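## Task

Place the white earphones inside the small chest's bottom drawer and the black earphones inside its middle drawer; at the end all drawers must be closed and the chest must still stand upright.

## Robot and tools

ROBOT. Two arms, left_arm and right_arm, each with a parallel two-finger gripper. In the scene frame the left base sits near (+0.005, +0.302, -0.002) m and the right near (+0.003, -0.316, +0.001) m, both almost unrotated. Joint ranges in rad, base to hand: waist -2.618 to 3.054, shoulder 0 to 3.142, elbow 0 to 3.142 (straight at 2.901), wrist pitch and wrist yaw -1.571 to 1.571, wrist roll -2.094 to 2.094. The fingers point along the gripper's +z and close along its y. end_effector_position is the spot between the pads, roughly 1 cm short of the fingertips.

FRAMES. Scene frame: origin at table-top height, halfway between the arms, a little behind the near table edge; +x reaches out over the table, +z is up, +y is toward left_arm (not the image's left). Each arm's reported hand pose, Hand target and offsets use that arm's own base frame; the fixed cameras and table use the scene frame. Rotations turn about the Hand target's position. Reported poses can be off by a few cm, more at long reach.

execute_actions(actions, cameras). actions is a list of actions; each action is a table of up to 15 rows, one per 1/30 s step; a short table repeats its last row until step 15, so each action lasts 0.5 s. Every row holds 14 numbers in [-1, 1]: dx, dy, dz, rx, ry, rz, opening for left_arm, then the same seven for right_arm, always all 14. dx..rz are an offset from that arm's Hand target as it was when the action began (every row measured from that same start, not chained); 1.0 equals 0.6 m or 180 degrees; rx, ry, rz form one rotation vector. Repeating an offset in a later action moves further. Opening is absolute: +1 fully open (0.094 m), -1 shut. Six zeros mean no new pose for that arm, but its opening number is always a live command, so resend the current value to keep it. cameras: list of names, ["all"], or []; images come by default only when actions is empty.

move(target, speed, blend, opening_speed, grip_force, blocking, cameras). target is one 14-number row or a list of up to 15 rows, same layout and scale; every row is an offset from the Hand targets at the move's start. Grippers travel straight lines, ignoring obstacles and the other arm; everything caps at 10 s. speed: m/s, 0.002 to 2.9, default 0.25 (turns up to twice that in rad/s), one value or one per target. blend: corner rounding in m per target, 0 means stop there. opening_speed: rate on the -1..+1 scale per second, at least 0.2. grip_force: newtons per pad, 10 to 50, persists until changed; low values close slowly. blocking=false returns after about 0.5 s while the move continues. Faster moves lag, stray and hit harder; paths near an arm's own base can fling its elbow, so route around. Opening changes in later rows happen only after all arms come to rest there.

wait(seconds 0 to 3600) lets time pass with no new command. stop brakes a running move. zoom_image(camera, region [x0, y0, x1, y1] in pixels, at most 504 by 504) enlarges part of the latest image. finished_scene(scene: the current scene's integer number) ends the scene permanently; call only when the goal holds by itself.

CAMERAS. cam_high, cam_low (fixed on a beam behind the arms), cam_left_wrist, cam_right_wrist, each 672x504; calibration may be slightly off.

RESULTS. Per arm: end_effector_position (m) and end_effector_quat_wxyz in its base frame, Hand target (last commanded pose after clipping; next offsets count from it), Tool commands, grip_measured (same scale as opening; reads up to about 2.5 mm wide when empty and somewhat narrower than a firmly squeezed part), Joint positions (last = opening in m), Joint velocities (may be omitted or say within noise when still), joint torques (noisy, offset; numbers 1-3 wrap at ±28 N m). Action calls list some step positions. A move adds a move: line: done (within 10 mm and 2 degrees), off_target, moving, held, or fault, plus limits=paced (pose clipped) or limits=held (steps withheld). Done does not prove contact.

CONTROL QUIRKS. Commanded orientation is clipped to 40 degrees from the measured one each step. Friction and gravity leave the gripper short, low or tilted; small commands may not move it or may drift sideways. Check pose after each move, correct tilt, and send any remaining gap as a new offset. An arm blocked by something keeps pressing until you command it back. Below first contact each pad's force rises about 1 N per 0.001 of opening, then jumps to the limit; close slowly on fragile items, and open well above grip_measured to release.

AVOID. Objects falling off the table or left off it, drops, releasing moving items, slams and hard pushes, arm-to-arm contact (grippers and wrist cameras are not protected by the clearance check), strain on wrist camera cables, and hitting the fixtures (bar, base spacers, rear plate, low rail) since nothing warns you. Loose objects may be nudged occasionally. Motor heat from holding loads, stretched arms or pushing: MOTOR HOT appears at 75 °C, at 90 °C the arm folds and idles for the rest of the scene, at 100 °C it collapses. Knock nothing over, and keep the chest upright.

Each tool is called after "Request:" as name([rows], argument=value, ...), one row to a line, values as JSON.

## Session

Request:
execute_actions(actions=[], cameras=["all"])

Scene clock: 0.00 s.
left_arm: end_effector_position=(+0.3986, +0.0095, +0.1092) grip_measured=+1.000 end_effector_quat_wxyz=(+0.604, -0.036, +0.793, +0.074) | right_arm: end_effector_position=(+0.3961, -0.0245, +0.0929) grip_measured=+1.000 end_effector_quat_wxyz=(+0.571, +0.039, +0.820, -0.024)
Joint positions: left_arm=[-0.079 1.543 0.367 0.905 -0.237 0.01 0.094] | right_arm=[-0.042 1.527 0.383 0.789 0.046 0.022 0.094]
Joint velocities: within noise
Joint torques (N m): no reading
Heat: left arm: 30 °C; right arm: 29 °C.
Hand target: left_arm +0.4020, +0.0099, +0.1185; +0.615, -0.039, +0.784, +0.073 | right_arm +0.3978, -0.0248, +0.0969; +0.575, +0.040, +0.817, -0.025
Tool commands: left_gripper/opening=+1.0 right_gripper/opening=+1.0

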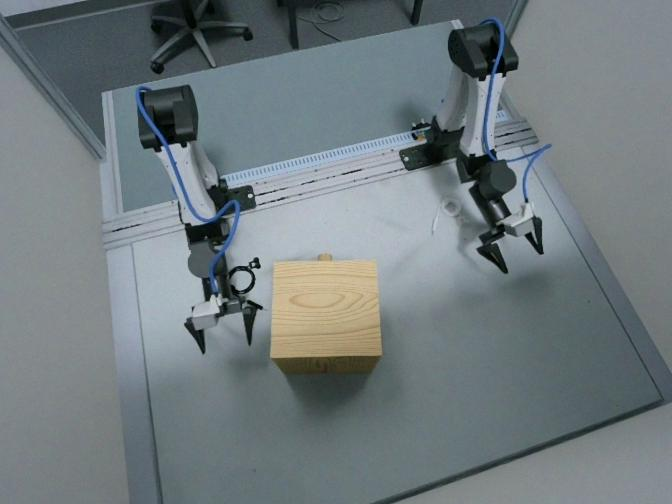

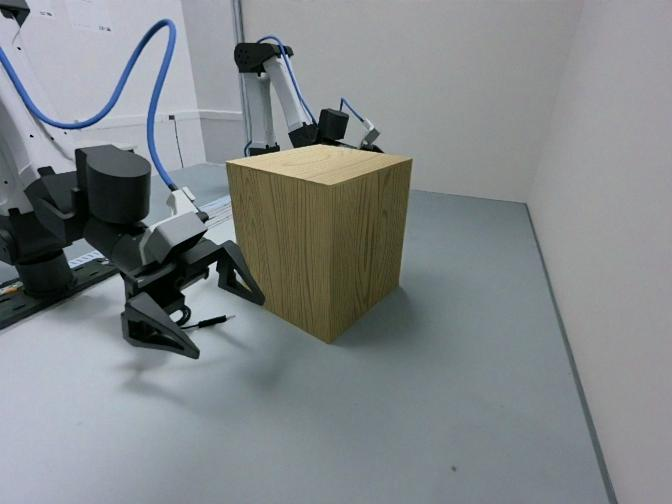

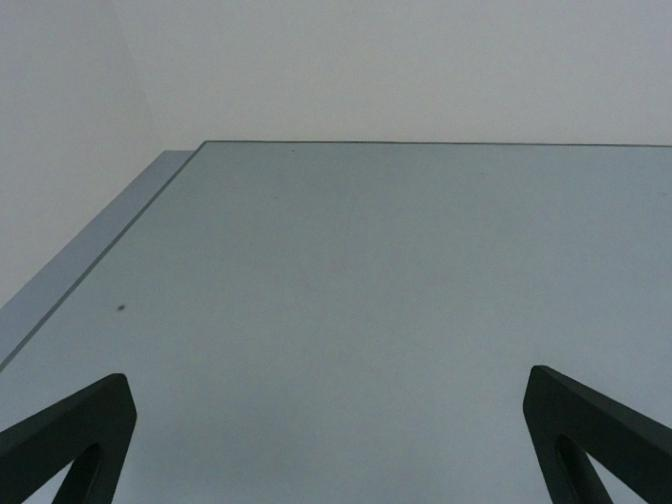

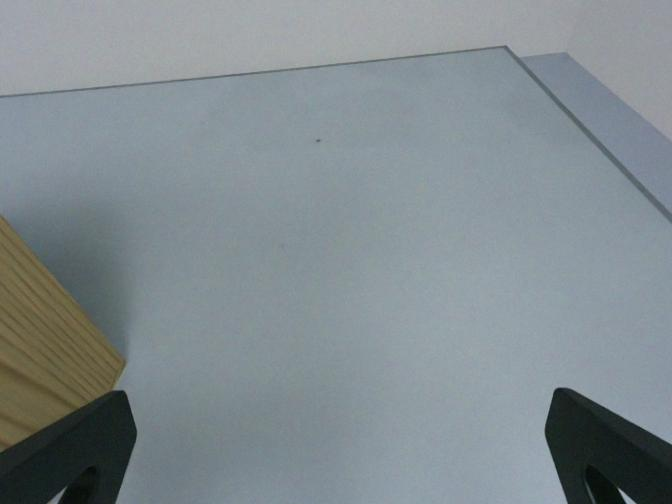

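Request:
zoom_image(camera="cam_high", region=[250, 240, 400, 390])

Request:
zoom_image(camera="cam_high", region=[400, 160, 500, 260])

Request:
zoom_image(camera="cam_high", region=[200, 240, 300, 340])

Request:
zoom_image(camera="cam_low", region=[100, 120, 440, 375])

Scaled by 3.360 from the camera's image (finer frame: 960x720).

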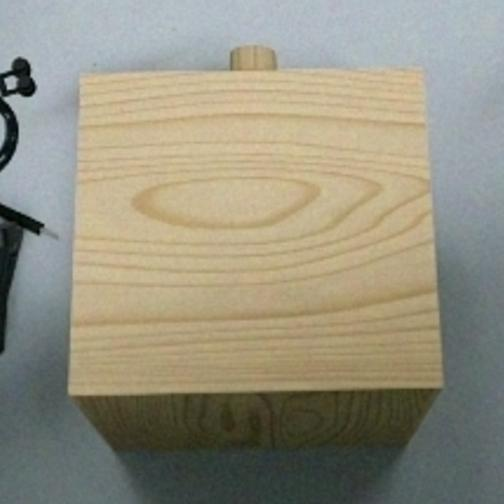

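Scaled by 5.040 from the camera's image (finer frame: 960x720).

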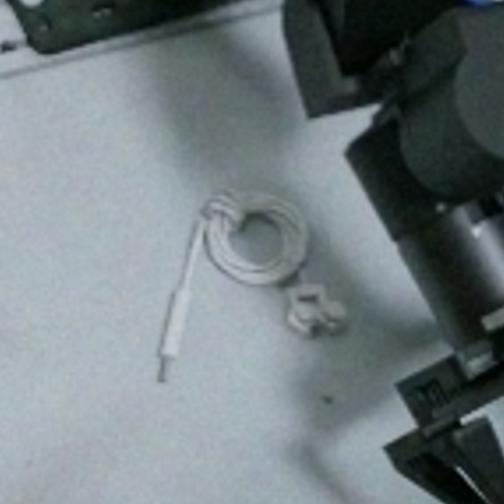

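Scaled by 5.040 from the camera's image (finer frame: 960x720).

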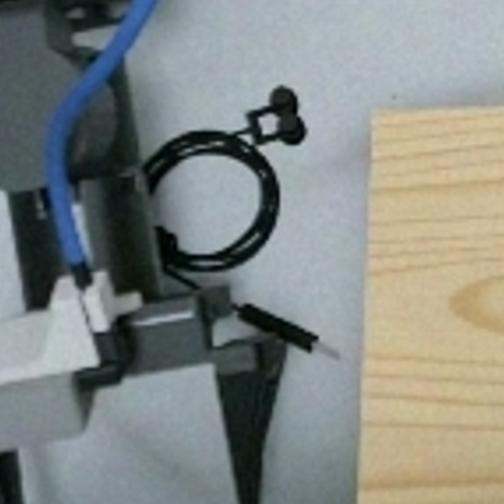

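Scaled by 1.482 from the camera's image (finer frame: 960x720).

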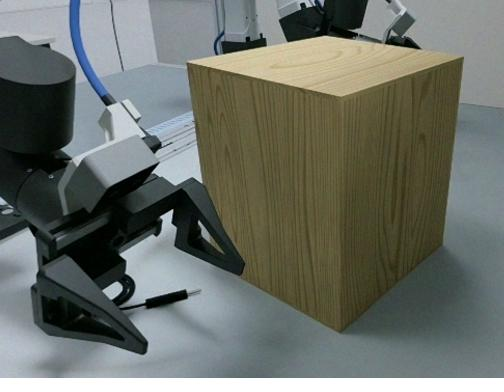

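Request:
move(target=[-0.3367, -0.493, 0.1617, 0, 0, -0.3167, 1, -0.24, 0.06, 0.13, 0, 0.385, 0, 1], speed=0.3, cameras=["all"])

Scene clock: 18.40 s.
left_arm: end_effector_position=(+0.1963, -0.2811, +0.1971) grip_measured=+1.000 end_effector_quat_wxyz=(+0.562, +0.353, +0.714, -0.224) | right_arm: end_effector_position=(+0.2520, +0.0083, +0.1734) grip_measured=+1.000 end_effector_quat_wxyz=(+0.014, +0.017, +0.999, -0.046)
Joint positions: left_arm=[-1.078 0.928 0.444 0.206 -0.231 0.016 0.094] | right_arm=[0.098 1.491 1.426 -1.489 0.094 0.131 0.094]
Joint torques (N m): left_arm=[-0.25 -1.29 10.36 2.15 -0.25 -0.17] | right_arm=[0.24 -3.1 7.98 0.22 -0.02 0.07]
Heat: left arm: 33 °C; right arm: 37 °C.
Hand target: left_arm +0.2000, -0.2860, +0.2156; +0.575, +0.340, +0.708, -0.229 | right_arm +0.2538, +0.0112, +0.1749; +0.009, +0.019, +0.999, -0.043
Off the commanded pose: left_arm 0.019 m, 2 deg | right_arm 0.004 m, 1 deg.
move: off_target (left_arm)
cam_left_wrist: T_world_to_cam=[[-0.75724, -0.64593, -0.09681, -0.0147], [-0.37704, 0.55333, -0.74275, 0.41071], [0.53333, -0.52594, -0.66254, -0.03223]] pos_world=[0.16091, -0.2537, 0.28228]
cam_right_wrist: T_world_to_cam=[[-0.05325, -0.99383, 0.09734, 0.00334], [-0.91792, 0.0871, 0.38709, 0.20408], [-0.39318, -0.06874, -0.91689, 0.34961]] pos_world=[0.32497, 0.00958, 0.24123]

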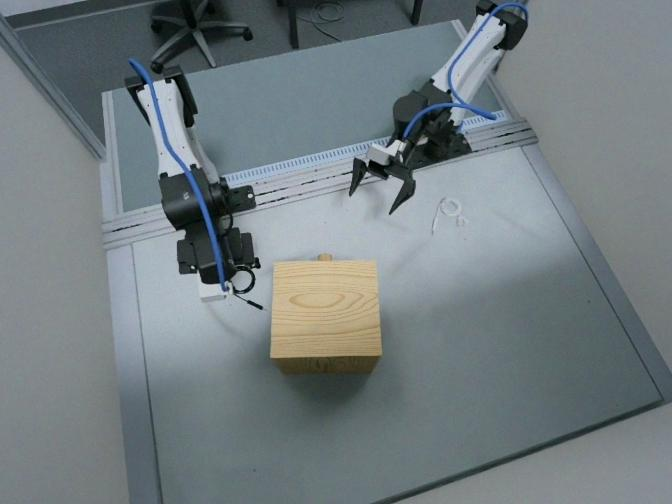

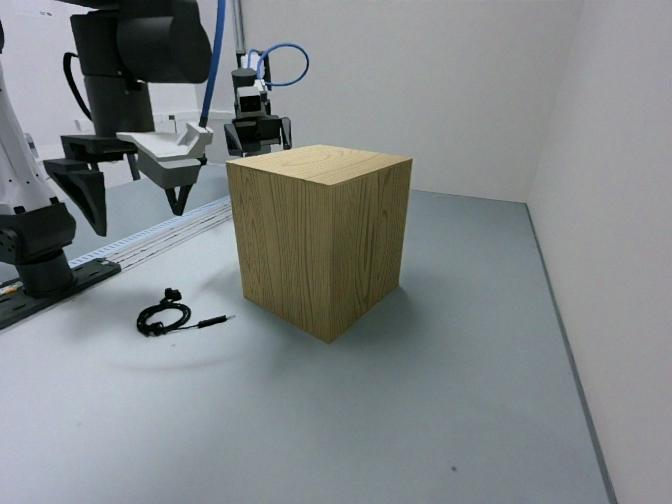

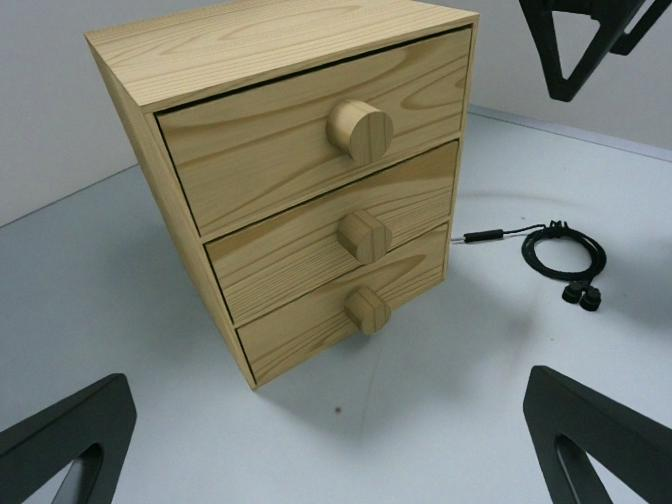

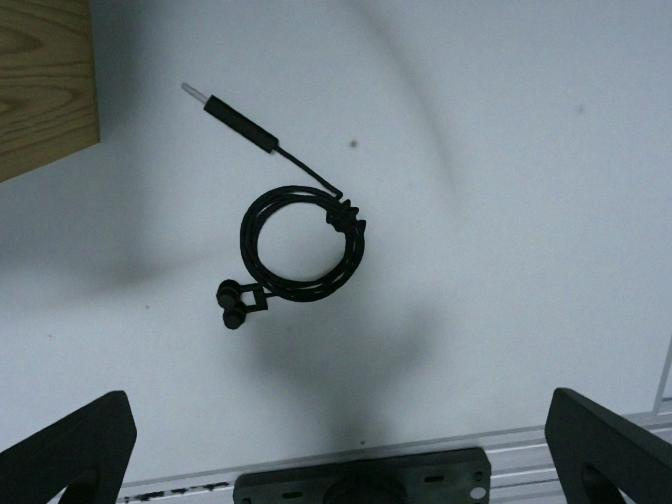

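Request:
zoom_image(camera="cam_left_wrist", region=[230, 80, 480, 400])

Request:
zoom_image(camera="cam_high", region=[330, 130, 490, 250])

Scaled by 1.575 from the camera's image (finer frame: 960x720).

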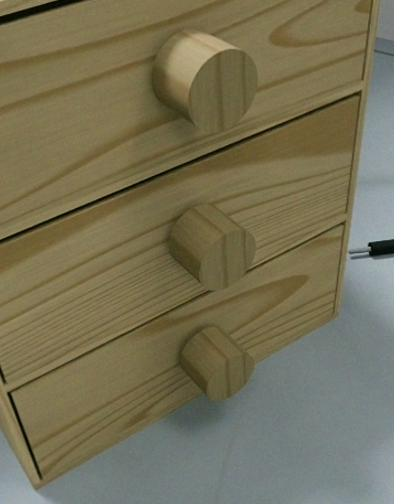

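Scaled by 3.150 from the camera's image (finer frame: 960x720).

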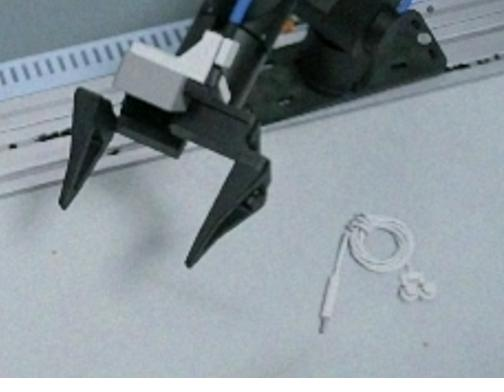

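Request:
move(target=[0.0337, -0.1677, -0.2510, -0.0289, -0.0051, 0.1705, 0.4, -0.0347, 0.0533, -0.1915, 0.028, 0.006, 0, 0.064], speed=0.3, cameras=["cam_left_wrist", "cam_right_wrist", "cam_low"])

Scene clock: 34.00 s.
left_arm: end_effector_position=(+0.2189, -0.3800, +0.0577) grip_measured=+0.403 end_effector_quat_wxyz=(+0.626, +0.130, +0.764, -0.091) | right_arm: end_effector_position=(+0.2334, +0.0390, +0.0583) grip_measured=+0.067 end_effector_quat_wxyz=(-0.008, +0.016, +1.000, -0.008)
Joint positions: left_arm=[-1.399 2.071 0.747 0.912 -1.049 -0.338 0.066] | right_arm=[0.175 1.491 0.968 -1.067 0.013 0.208 0.05]
Joint torques (N m): left_arm=[-0.01 -6.38 6.35 1.99 -0.42 0.01] | right_arm=[0.24 -5.59 5.27 0.36 -0.15 0.07]
Heat: left arm: 35 °C; right arm: 33 °C.
Hand target: left_arm +0.2202, -0.3866, +0.0649; +0.636, +0.117, +0.757, -0.098 | right_arm +0.2330, +0.0432, +0.0600; -0.001, +0.019, +1.000, +0.001
Off the commanded pose: left_arm 0.010 m, 2 deg | right_arm 0.005 m, 1 deg.
move: done
cam_left_wrist: T_world_to_cam=[[-0.3162, -0.94769, -0.04362, -0.28922], [-0.56919, 0.2263, -0.79045, 0.29094], [0.75897, -0.22512, -0.61097, -0.12668]] pos_world=[0.17029, -0.36845, 0.13995]
cam_right_wrist: T_world_to_cam=[[-0.05116, -0.99842, 0.02341, 0.048], [-0.90051, 0.05625, 0.43119, 0.22334], [-0.43182, 0.00098, -0.90196, 0.24427]] pos_world=[0.30905, 0.03513, 0.12289]
Images, in order (width x height): cam_low 672x504, cam_left_wrist 672x504, cam_right_wrist 672x504.

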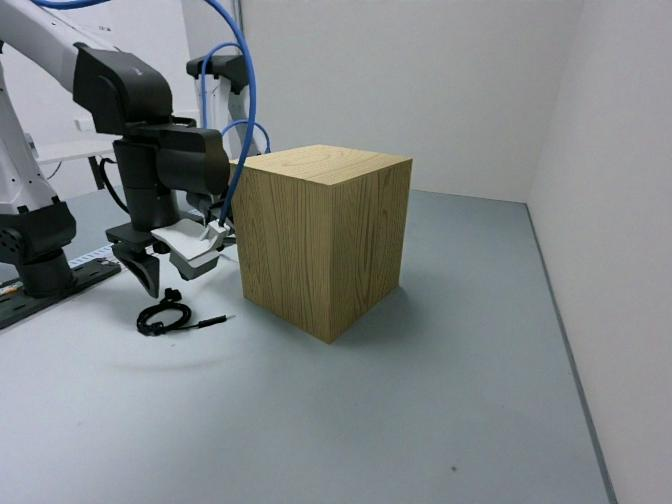

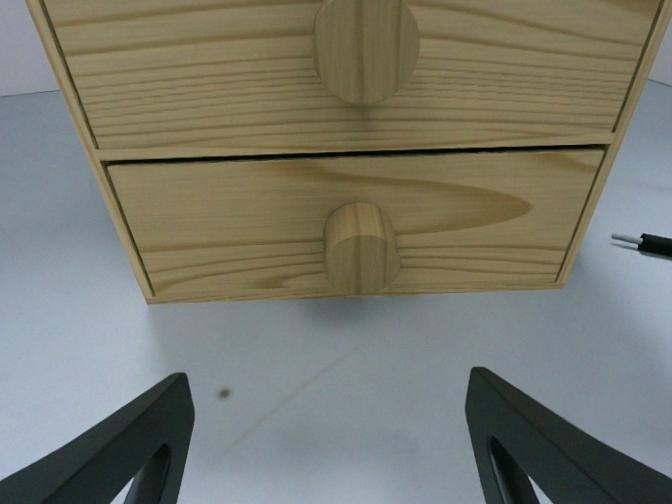

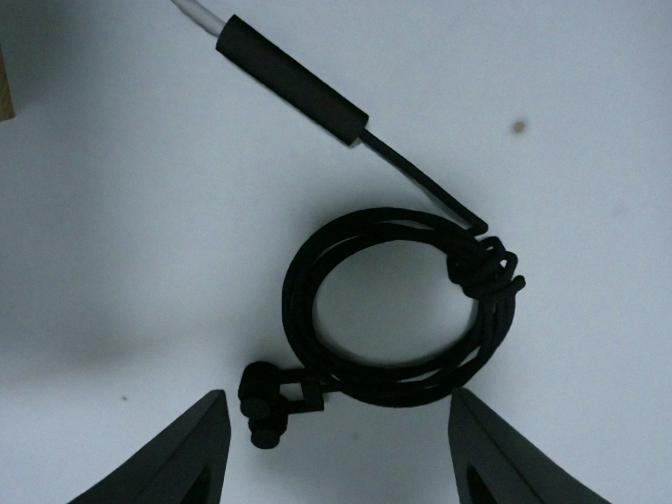

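Request:
zoom_image(camera="cam_right_wrist", region=[150, 150, 550, 500])

Request:
zoom_image(camera="cam_left_wrist", region=[130, 150, 530, 500])

Scaled by 1.260 from the camera's image (finer frame: 960x720).

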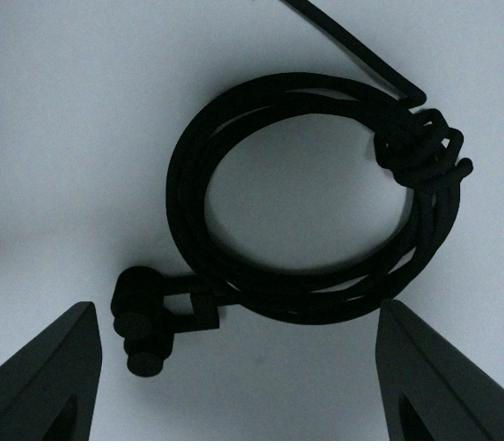

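Scaled by 1.260 from the camera's image (finer frame: 960x720).

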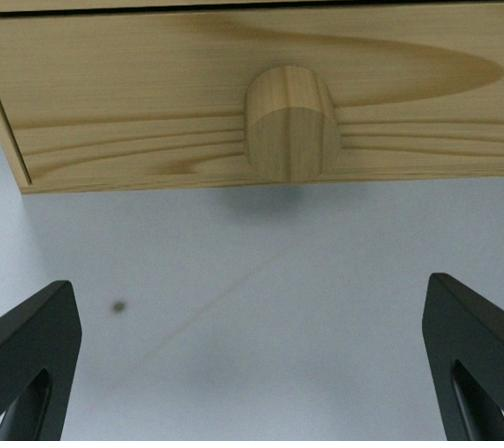

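Request:
move(target=[0.0207, -0.0265, -0.0278, 0, 0, -0.004, 0.4, 0.0018, 0.02, -0.0388, 0, 0, 0, 0.064], speed=0.2, cameras=["cam_left_wrist", "cam_right_wrist"])

Scene clock: 41.03 s.
left_arm: end_effector_position=(+0.2289, -0.3947, +0.0435) grip_measured=+0.403 end_effector_quat_wxyz=(+0.630, +0.130, +0.760, -0.090) | right_arm: end_effector_position=(+0.2365, +0.0520, +0.0426) grip_measured=+0.067 end_effector_quat_wxyz=(+0.008, +0.016, +1.000, -0.004)
Joint positions: left_arm=[-1.38 2.174 0.816 0.977 -1.036 -0.305 0.066] | right_arm=[0.225 1.501 0.912 -0.967 0.011 0.256 0.05]
Joint torques (N m): left_arm=[0.84 -6.9 6.19 2.02 -0.12 -0.02] | right_arm=[0.14 -3.02 5.2 0.43 -0.13 0.06]
Heat: left arm: 35 °C; right arm: 34 °C.
Hand target: left_arm +0.2327, -0.4025, +0.0484; +0.635, +0.121, +0.756, -0.102 | right_arm +0.2341, +0.0552, +0.0367; -0.002, +0.018, +1.000, +0.001
Off the commanded pose: left_arm 0.010 m, 2 deg | right_arm 0.007 m, 1 deg.
move: done
cam_left_wrist: T_world_to_cam=[[-0.31438, -0.94817, -0.04637, -0.30115], [-0.561, 0.22496, -0.79666, 0.28671], [0.7658, -0.22444, -0.60264, -0.14799]] pos_world=[0.1795, -0.38325, 0.12526]
cam_right_wrist: T_world_to_cam=[[-0.05027, -0.99864, 0.01365, 0.06183], [-0.91427, 0.05152, 0.40182, 0.2369], [-0.40198, 0.00772, -0.91562, 0.22462]] pos_world=[0.30999, 0.04781, 0.10963]

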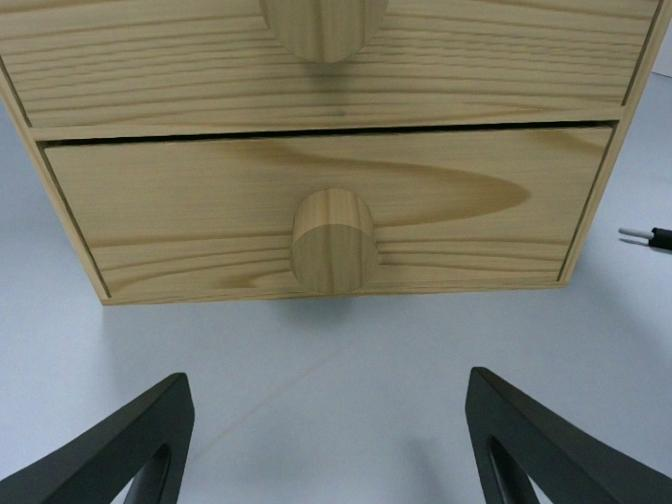

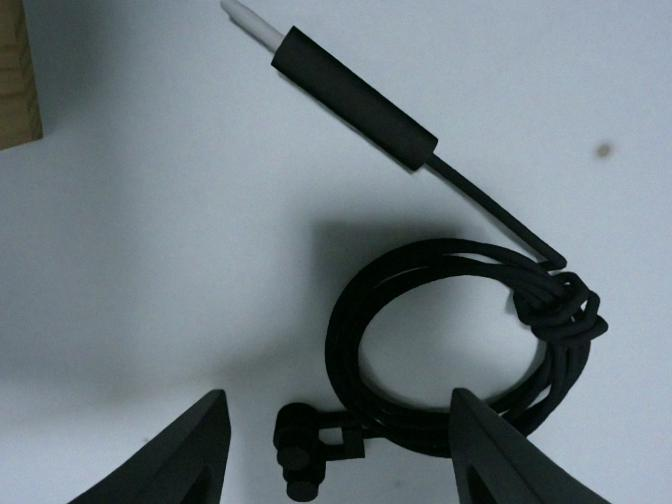

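Request:
move(target=[0.0923, -0.0323, 0.001, 0, 0, 0, 0.4, 0, -0.001, -0.0378, 0, 0, 0, 0.064], speed=0.08, cameras=["cam_left_wrist", "cam_right_wrist"])

Scene clock: 43.83 s.
left_arm: end_effector_position=(+0.2837, -0.4152, +0.0459) grip_measured=+0.403 end_effector_quat_wxyz=(+0.631, +0.124, +0.759, -0.096) | right_arm: end_effector_position=(+0.2368, +0.0521, +0.0199) grip_measured=+0.067 end_effector_quat_wxyz=(+0.008, +0.016, +1.000, -0.004)
Joint positions: left_arm=[-1.249 2.25 0.961 0.982 -0.913 -0.234 0.066] | right_arm=[0.225 1.539 0.85 -0.867 0.011 0.257 0.05]
Joint torques (N m): left_arm=[0.77 -7.69 6.72 1.95 -0.07 0] | right_arm=[-0.03 -3.11 4.98 0.43 -0.12 0.04]
Heat: left arm: 35 °C; right arm: 33 °C.
Hand target: left_arm +0.2880, -0.4219, +0.0489; +0.635, +0.121, +0.756, -0.102 | right_arm +0.2341, +0.0546, +0.0140; -0.001, +0.018, +1.000, +0.001
Off the commanded pose: left_arm 0.009 m, 1 deg | right_arm 0.007 m, 1 deg.
move: done
cam_left_wrist: T_world_to_cam=[[-0.31312, -0.9492, -0.0312, -0.30471], [-0.56108, 0.2114, -0.80031, 0.31843], [0.76625, -0.23309, -0.59877, -0.197]] pos_world=[0.23421, -0.40246, 0.12737]
cam_right_wrist: T_world_to_cam=[[-0.05063, -0.99862, 0.01359, 0.06228], [-0.91425, 0.05182, 0.40183, 0.24637], [-0.40198, 0.00792, -0.91561, 0.20398]] pos_world=[0.31039, 0.04781, 0.08693]

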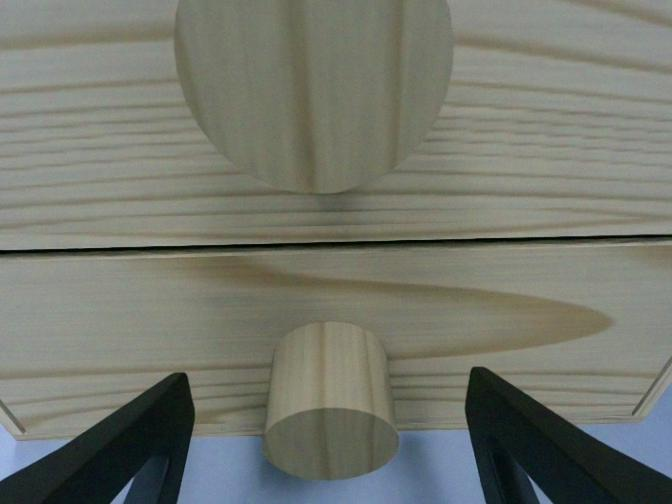

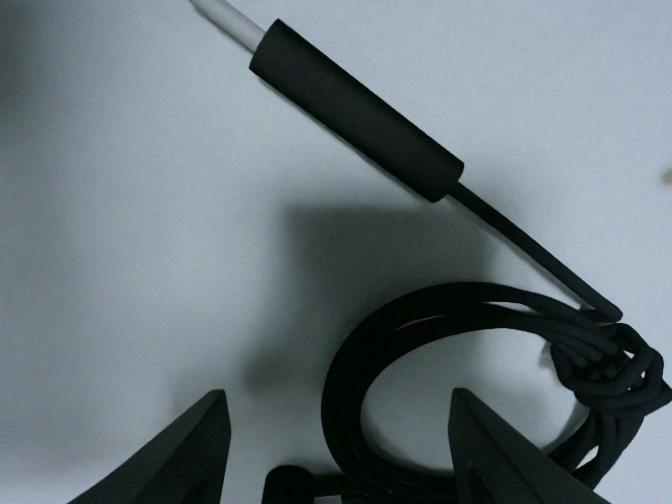

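Request:
move(target=[0, 0, 0, 0, 0, 0, -0.55, 0, 0, -0.0083, 0, 0, 0, 0.064], speed=0.05, grip_force=[30, 20], cameras=["cam_left_wrist", "cam_right_wrist"])

Scene clock: 48.03 s.
left_arm: end_effector_position=(+0.2837, -0.4154, +0.0458) grip_measured=-0.405 end_effector_quat_wxyz=(+0.631, +0.125, +0.759, -0.096) | right_arm: end_effector_position=(+0.2368, +0.0521, +0.0148) grip_measured=+0.067 end_effector_quat_wxyz=(+0.008, +0.016, +1.000, -0.004)
Joint positions: left_arm=[-1.249 2.25 0.961 0.982 -0.912 -0.233 0.028] | right_arm=[0.225 1.549 0.837 -0.845 0.011 0.257 0.05]
Joint torques (N m): left_arm=[0.75 -7.69 6.74 1.95 -0.1 -0.01] | right_arm=[-0.08 -3.18 5.03 0.43 -0.12 0.05]
Heat: left arm: 35 °C; right arm: 33 °C.
Hand target: left_arm +0.2880, -0.4219, +0.0489; +0.635, +0.121, +0.756, -0.102 | right_arm +0.2341, +0.0546, +0.0090; -0.002, +0.018, +1.000, +0.001
Off the commanded pose: left_arm 0.008 m, 1 deg | right_arm 0.007 m, 1 deg.
grip_force (N): 30, 20
move: done
cam_left_wrist: T_world_to_cam=[[-0.31416, -0.94885, -0.03135, -0.3044], [-0.56101, 0.21219, -0.80015, 0.31873], [0.76588, -0.23379, -0.59898, -0.19719]] pos_world=[0.2342, -0.40256, 0.12737]
cam_right_wrist: T_world_to_cam=[[-0.05067, -0.99862, 0.01374, 0.06235], [-0.91407, 0.05191, 0.40223, 0.24832], [-0.40239, 0.00782, -0.91543, 0.19943]] pos_world=[0.31039, 0.04781, 0.08183]

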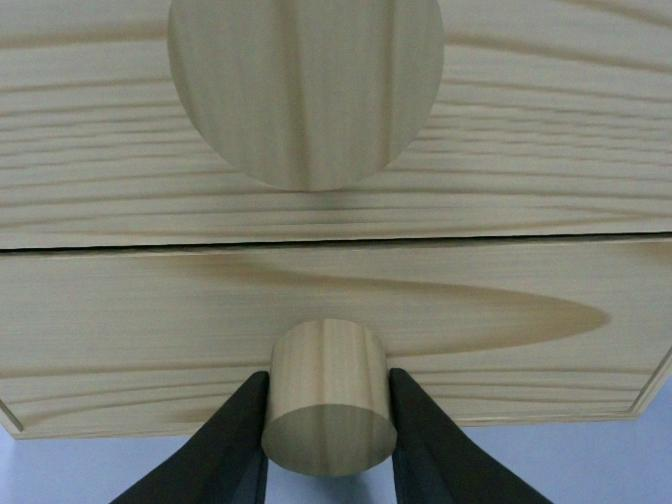

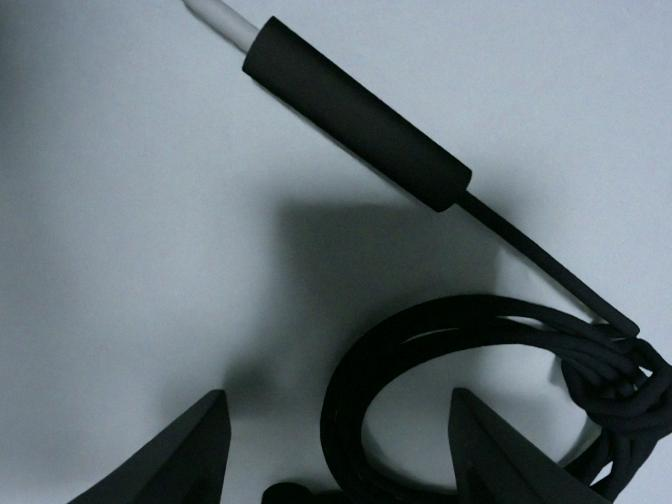

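Request:
move(target=[-0.0474, 0.0159, 0, 0, 0, 0, -0.55, 0, 0, -0.0037, 0, 0, 0, 0.064], speed=0.06, cameras=["cam_left_wrist", "cam_high"])

Scene clock: 51.27 s.
left_arm: end_effector_position=(+0.2660, -0.4132, +0.0452) grip_measured=-0.405 end_effector_quat_wxyz=(+0.637, +0.121, +0.755, -0.095) | right_arm: end_effector_position=(+0.2372, +0.0522, +0.0136) grip_measured=+0.067 end_effector_quat_wxyz=(+0.010, +0.016, +1.000, -0.003)
Joint positions: left_arm=[-1.294 2.25 0.932 1.016 -0.966 -0.241 0.028] | right_arm=[0.225 1.549 0.832 -0.835 0.011 0.257 0.05]
Joint torques (N m): left_arm=[-0.79 -10.36 2.86 1.7 -0.14 -0.25] | right_arm=[-0.05 -2.84 4.93 0.46 -0.13 0.04]
Heat: left arm: 35 °C; right arm: 33 °C.
Hand target: left_arm +0.2596, -0.4124, +0.0489; +0.635, +0.121, +0.756, -0.102 | right_arm +0.2340, +0.0546, +0.0068; -0.002, +0.018, +1.000, +0.001
Off the commanded pose: left_arm 0.008 m, 1 deg | right_arm 0.008 m, 1 deg.
grip_force (N): 30, 20
move: done
cam_left_wrist: T_world_to_cam=[[-0.30648, -0.95141, -0.02987, -0.31119], [-0.55088, 0.20287, -0.80955, 0.30169], [0.77627, -0.23166, -0.58629, -0.18602]] pos_world=[0.21522, -0.40037, 0.12588]
Images, in order (width x height): cam_high 672x504, cam_left_wrist 672x504.

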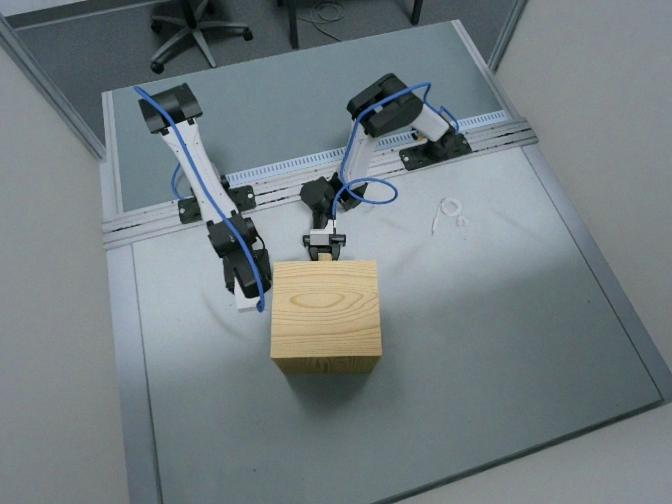

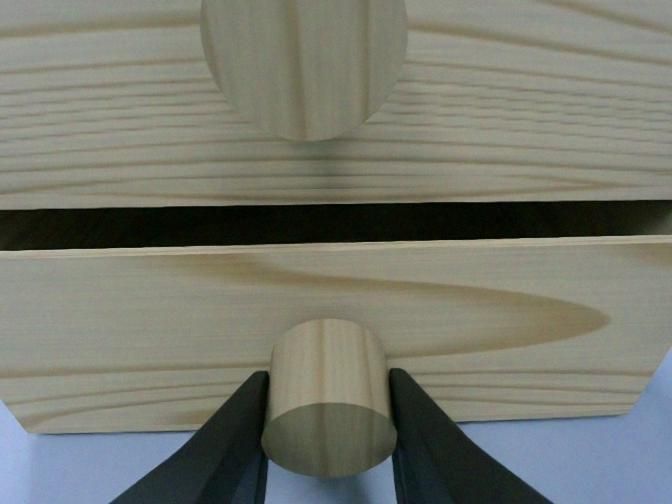

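Request:
move(target=[-0.1462, 0.0489, 0, 0, 0, 0, -0.55, 0, 0, 0.0015, 0, 0, 0, -0.9], speed=0.06, cameras=["cam_left_wrist", "cam_right_wrist"])

Scene clock: 56.83 s.
left_arm: end_effector_position=(+0.1754, -0.3841, +0.0412) grip_measured=-0.405 end_effector_quat_wxyz=(+0.635, +0.125, +0.756, -0.095) | right_arm: end_effector_position=(+0.2373, +0.0523, +0.0136) grip_measured=-0.895 end_effector_quat_wxyz=(+0.010, +0.016, +1.000, -0.003)
Joint positions: left_arm=[-1.534 2.141 0.753 0.91 -1.181 -0.432 0.028] | right_arm=[0.225 1.549 0.832 -0.835 0.011 0.257 0.005]
Joint torques (N m): left_arm=[-0.51 -10.02 3.12 1.4 -0.31 -0.21] | right_arm=[-0.03 -2.92 5.19 0.41 -0.13 0.05]
Heat: left arm: 35 °C; right arm: 33 °C.
Hand target: left_arm +0.1718, -0.3831, +0.0490; +0.635, +0.121, +0.756, -0.102 | right_arm +0.2341, +0.0546, +0.0077; -0.002, +0.018, +1.000, +0.001
Off the commanded pose: left_arm 0.009 m, 1 deg | right_arm 0.007 m, 1 deg.
grip_force (N): 30, 20
move: done
cam_left_wrist: T_world_to_cam=[[-0.31259, -0.94927, -0.03424, -0.30926], [-0.55273, 0.21109, -0.80618, 0.24599], [0.77251, -0.23308, -0.59068, -0.11096]] pos_world=[0.12501, -0.37136, 0.12218]
cam_right_wrist: T_world_to_cam=[[-0.05071, -0.99864, 0.01209, 0.06261], [-0.91583, 0.05133, 0.39828, 0.24975], [-0.39836, 0.00912, -0.91719, 0.19751]] pos_world=[0.31058, 0.04791, 0.08093]

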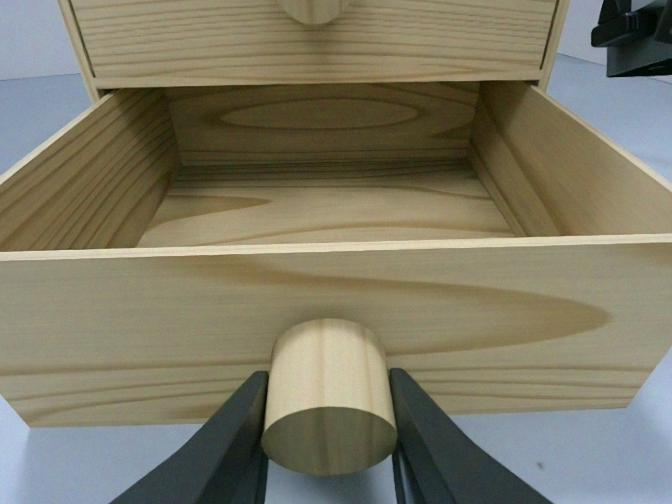

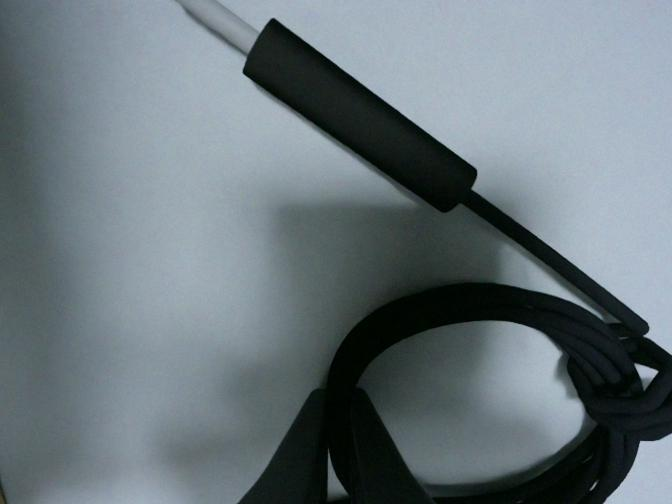

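Request:
move([
  [0, 0, 0, 0, 0, 0, 0.3, 0, 0, 0, 0, 0, 0, -1.0],
  [-0.008, 0.003, 0.1, 0, 0, 0, 0.3, 0, 0, 0.12, 0, 0, 0, -1.0],
], speed=0.08, grip_force=[50, 20], cameras=["cam_left_wrist", "cam_right_wrist", "cam_low"])

Scene clock: 63.10 s.
left_arm: end_effector_position=(+0.1684, -0.3783, +0.0915) grip_measured=+0.297 end_effector_quat_wxyz=(+0.629, +0.142, +0.760, -0.086) | right_arm: end_effector_position=(+0.2304, +0.0509, +0.0685) grip_measured=-0.953 end_effector_quat_wxyz=(-0.017, +0.016, +1.000, -0.009)
Joint positions: left_arm=[-1.551 1.907 0.753 0.618 -1.181 -0.454 0.061] | right_arm=[0.225 1.495 1.013 -1.125 0.01 0.257 0.002]
Joint torques (N m): left_arm=[-0.27 -9.43 6.12 1.54 -0.48 -0.22] | right_arm=[-0.08 -6.35 7.8 0.11 -0.11 0.05]
Heat: left arm: 35 °C; right arm: 33 °C.
Hand target: left_arm +0.1671, -0.3813, +0.1089; +0.635, +0.121, +0.756, -0.102 | right_arm +0.2340, +0.0546, +0.0797; -0.001, +0.018, +1.000, +0.001
Off the commanded pose: left_arm 0.018 m, 3 deg | right_arm 0.012 m, 2 deg.
grip_force (N): 50, 20
move: off_target (left_arm, right_arm)
cam_left_wrist: T_world_to_cam=[[-0.3259, -0.94299, -0.06759, -0.2965], [-0.55615, 0.24904, -0.79289, 0.29512], [0.76452, -0.22081, -0.6056, -0.06723]] pos_world=[0.1189, -0.36794, 0.17324]
cam_right_wrist: T_world_to_cam=[[-0.04967, -0.99843, 0.02596, 0.05899], [-0.89311, 0.05603, 0.44633, 0.21289], [-0.44709, -0.00102, -0.89449, 0.25525]] pos_world=[0.30718, 0.04723, 0.13177]
Images, in order (width x height): cam_low 672x504, cam_left_wrist 672x504, cam_right_wrist 672x504.

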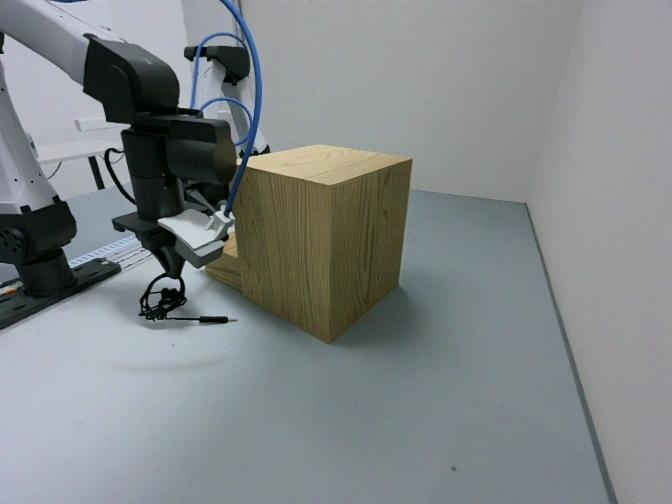

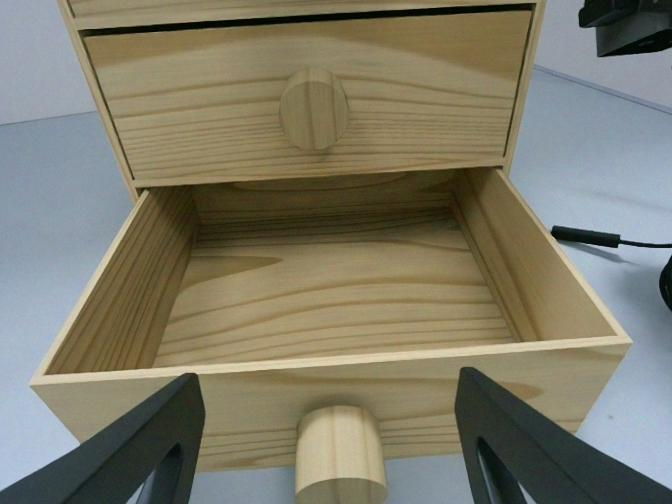

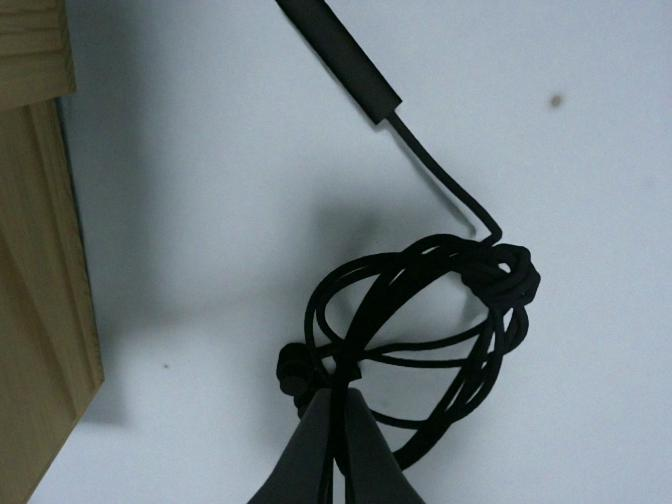

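Request:
move(target=[0.0632, 0.5605, 0.1102, 0.0708, 0.4408, 0.0840, 0.3, 0, 0, 0.1333, 0, 0, 0, -1.0], speed=0.3, cameras=["cam_left_wrist", "cam_right_wrist", "cam_low"])

Scene clock: 68.77 s.
left_arm: end_effector_position=(+0.2004, -0.0438, +0.1677) grip_measured=+0.297 end_effector_quat_wxyz=(-0.006, +0.000, +1.000, +0.007) | right_arm: end_effector_position=(+0.2339, +0.0517, +0.1495) grip_measured=-0.953 end_effector_quat_wxyz=(-0.013, +0.016, +1.000, -0.008)
Joint positions: left_arm=[-0.224 1.344 1.283 -1.525 -0.011 -0.224 0.061] | right_arm=[0.225 1.478 1.322 -1.444 0.01 0.257 0.002]
Joint torques (N m): left_arm=[0.99 -2.69 8.46 0.15 0.09 0.02] | right_arm=[-0.06 -5.82 7.99 0.11 -0.12 0.05]
Heat: left arm: 35 °C; right arm: 34 °C.
Hand target: left_arm +0.2051, -0.0449, +0.1751; +0.000, +0.000, +1.000, +0.000 | right_arm +0.2341, +0.0545, +0.1597; -0.001, +0.018, +1.000, +0.001
Off the commanded pose: left_arm 0.009 m, 1 deg | right_arm 0.011 m, 2 deg.
grip_force (N): 50, 20
move: off_target (right_arm)
cam_left_wrist: T_world_to_cam=[[-0.02032, -0.99969, -0.0141, -0.03822], [-0.89182, 0.01175, 0.45223, 0.13816], [-0.45193, 0.02176, -0.89179, 0.3307]] pos_world=[0.27189, -0.04703, 0.2319]
cam_right_wrist: T_world_to_cam=[[-0.04979, -0.99847, 0.02418, 0.05815], [-0.89591, 0.05535, 0.44077, 0.18141], [-0.44143, 0.00029, -0.8973, 0.32837]] pos_world=[0.31037, 0.04793, 0.21328]
Images, in order (width x height): cam_low 672x504, cam_left_wrist 672x504, cam_right_wrist 672x504.

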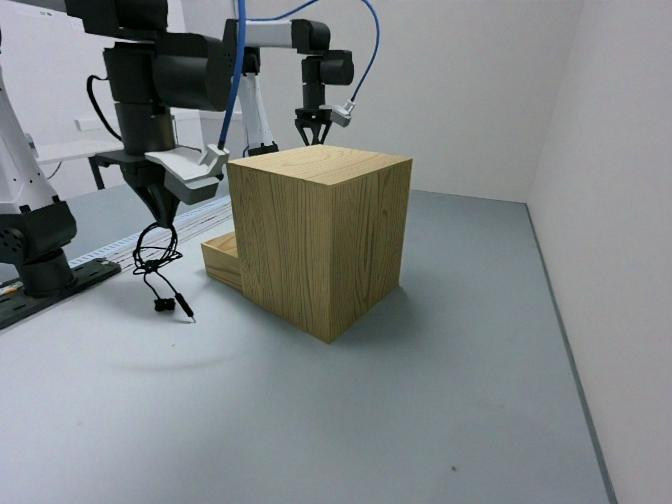

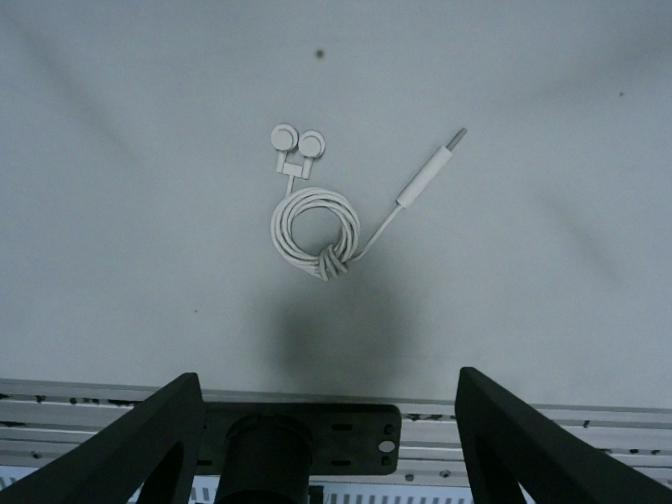

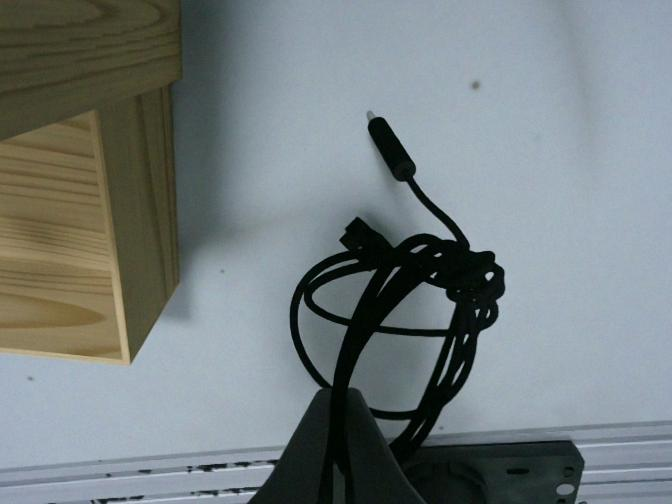

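Request:
zoom_image(camera="cam_left_wrist", region=[210, 90, 510, 315])

Request:
zoom_image(camera="cam_low", region=[90, 130, 290, 350])

Scaled by 1.680 from the camera's image (finer frame: 960x720).

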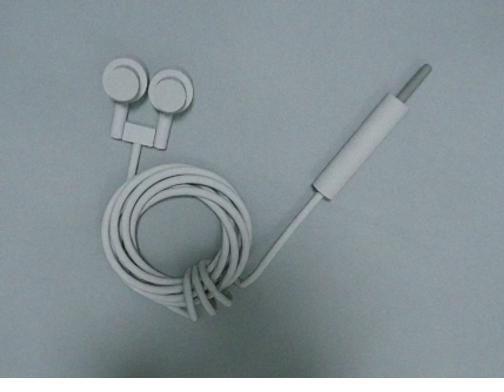

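Scaled by 2.291 from the camera's image (finer frame: 960x720).

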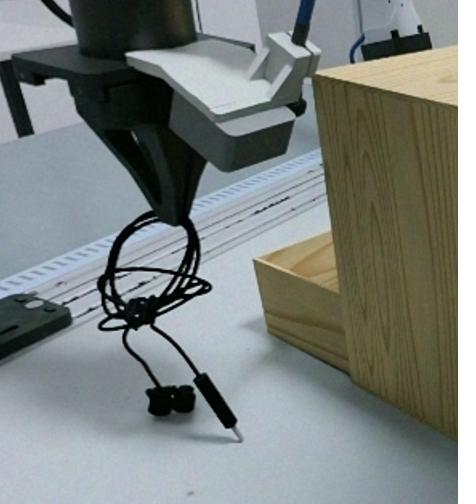

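Request:
move(target=[-0.0902, 0.0065, -0.1635, 0, 0, -0.339, -0.28, 0, 0, 0, 0, 0, 0, -1.0], speed=0.25, cameras=["cam_left_wrist"])

Scene clock: 75.50 s.
left_arm: end_effector_position=(+0.1494, -0.0389, +0.0783) grip_measured=-0.277 end_effector_quat_wxyz=(-0.012, +0.504, +0.863, +0.002) | right_arm: end_effector_position=(+0.2338, +0.0517, +0.1495) grip_measured=-0.953 end_effector_quat_wxyz=(-0.014, +0.016, +1.000, -0.008)
Joint positions: left_arm=[-0.268 1.137 0.79 -1.246 -0.011 0.79 0.034] | right_arm=[0.225 1.478 1.322 -1.444 0.01 0.257 0.002]
Joint torques (N m): left_arm=[0.42 -2.99 4.72 0.46 0.14 0.02] | right_arm=[-0.06 -5.83 7.99 0.11 -0.12 0.05]
Heat: left arm: 35 °C; right arm: 35 °C.
Hand target: left_arm +0.1508, -0.0410, +0.0769; +0.000, +0.508, +0.861, +0.000 | right_arm +0.2340, +0.0545, +0.1597; -0.002, +0.018, +1.000, +0.001
Off the commanded pose: left_arm 0.003 m, 1 deg | right_arm 0.011 m, 2 deg.
grip_force (N): 50, 20
move: done
cam_left_wrist: T_world_to_cam=[[-0.88062, -0.47375, 0.00836, 0.11156], [-0.41685, 0.78299, 0.4617, 0.09137], [-0.22528, 0.4031, -0.887, 0.2085]] pos_world=[0.1833, -0.10274, 0.14182]

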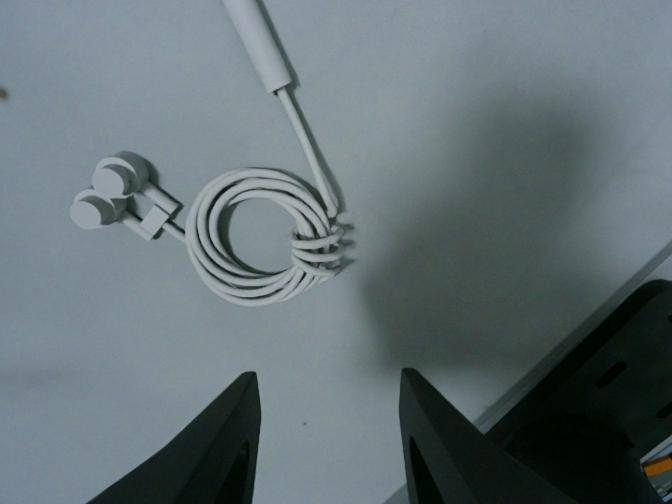

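Request:
move(target=[0.0065, 0.0013, -0.0982, 0, 0, 0, -0.28, 0, 0, 0, 0, 0, 0, -1.0], speed=0.12, cameras=["cam_left_wrist"])

Scene clock: 77.83 s.
left_arm: end_effector_position=(+0.1546, -0.0394, +0.0222) grip_measured=-0.277 end_effector_quat_wxyz=(-0.002, +0.507, +0.862, +0.005) | right_arm: end_effector_position=(+0.2338, +0.0517, +0.1495) grip_measured=-0.953 end_effector_quat_wxyz=(-0.014, +0.016, +1.000, -0.008)
Joint positions: left_arm=[-0.262 1.199 0.597 -0.971 -0.011 0.802 0.034] | right_arm=[0.225 1.478 1.322 -1.444 0.01 0.257 0.002]
Joint torques (N m): left_arm=[0.91 -1.59 4.48 0.51 0.15 0.04] | right_arm=[-0.08 -5.85 7.99 0.11 -0.12 0.04]
Heat: left arm: 35 °C; right arm: 35 °C.
Hand target: left_arm +0.1549, -0.0402, +0.0181; +0.000, +0.508, +0.861, +0.000 | right_arm +0.2340, +0.0545, +0.1597; -0.002, +0.018, +1.000, +0.001
Off the commanded pose: left_arm 0.004 m, 1 deg | right_arm 0.011 m, 2 deg.
grip_force (N): 50, 20
move: done
cam_left_wrist: T_world_to_cam=[[-0.88371, -0.46799, -0.00645, 0.11747], [-0.4207, 0.78824, 0.4491, 0.121], [-0.20508, 0.39959, -0.89346, 0.15701]] pos_world=[0.18692, -0.10314, 0.0867]

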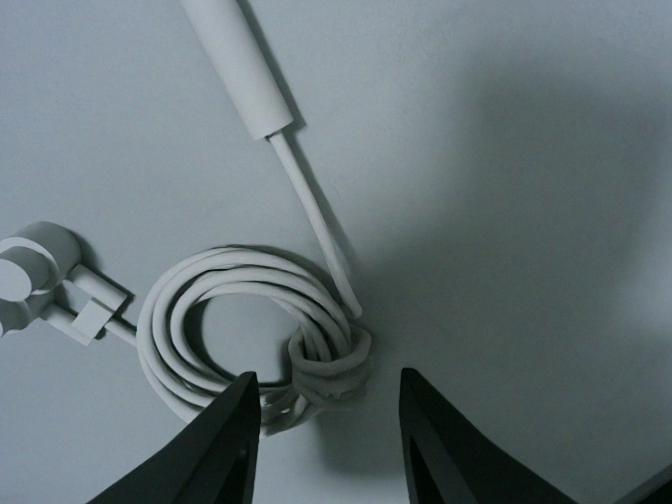

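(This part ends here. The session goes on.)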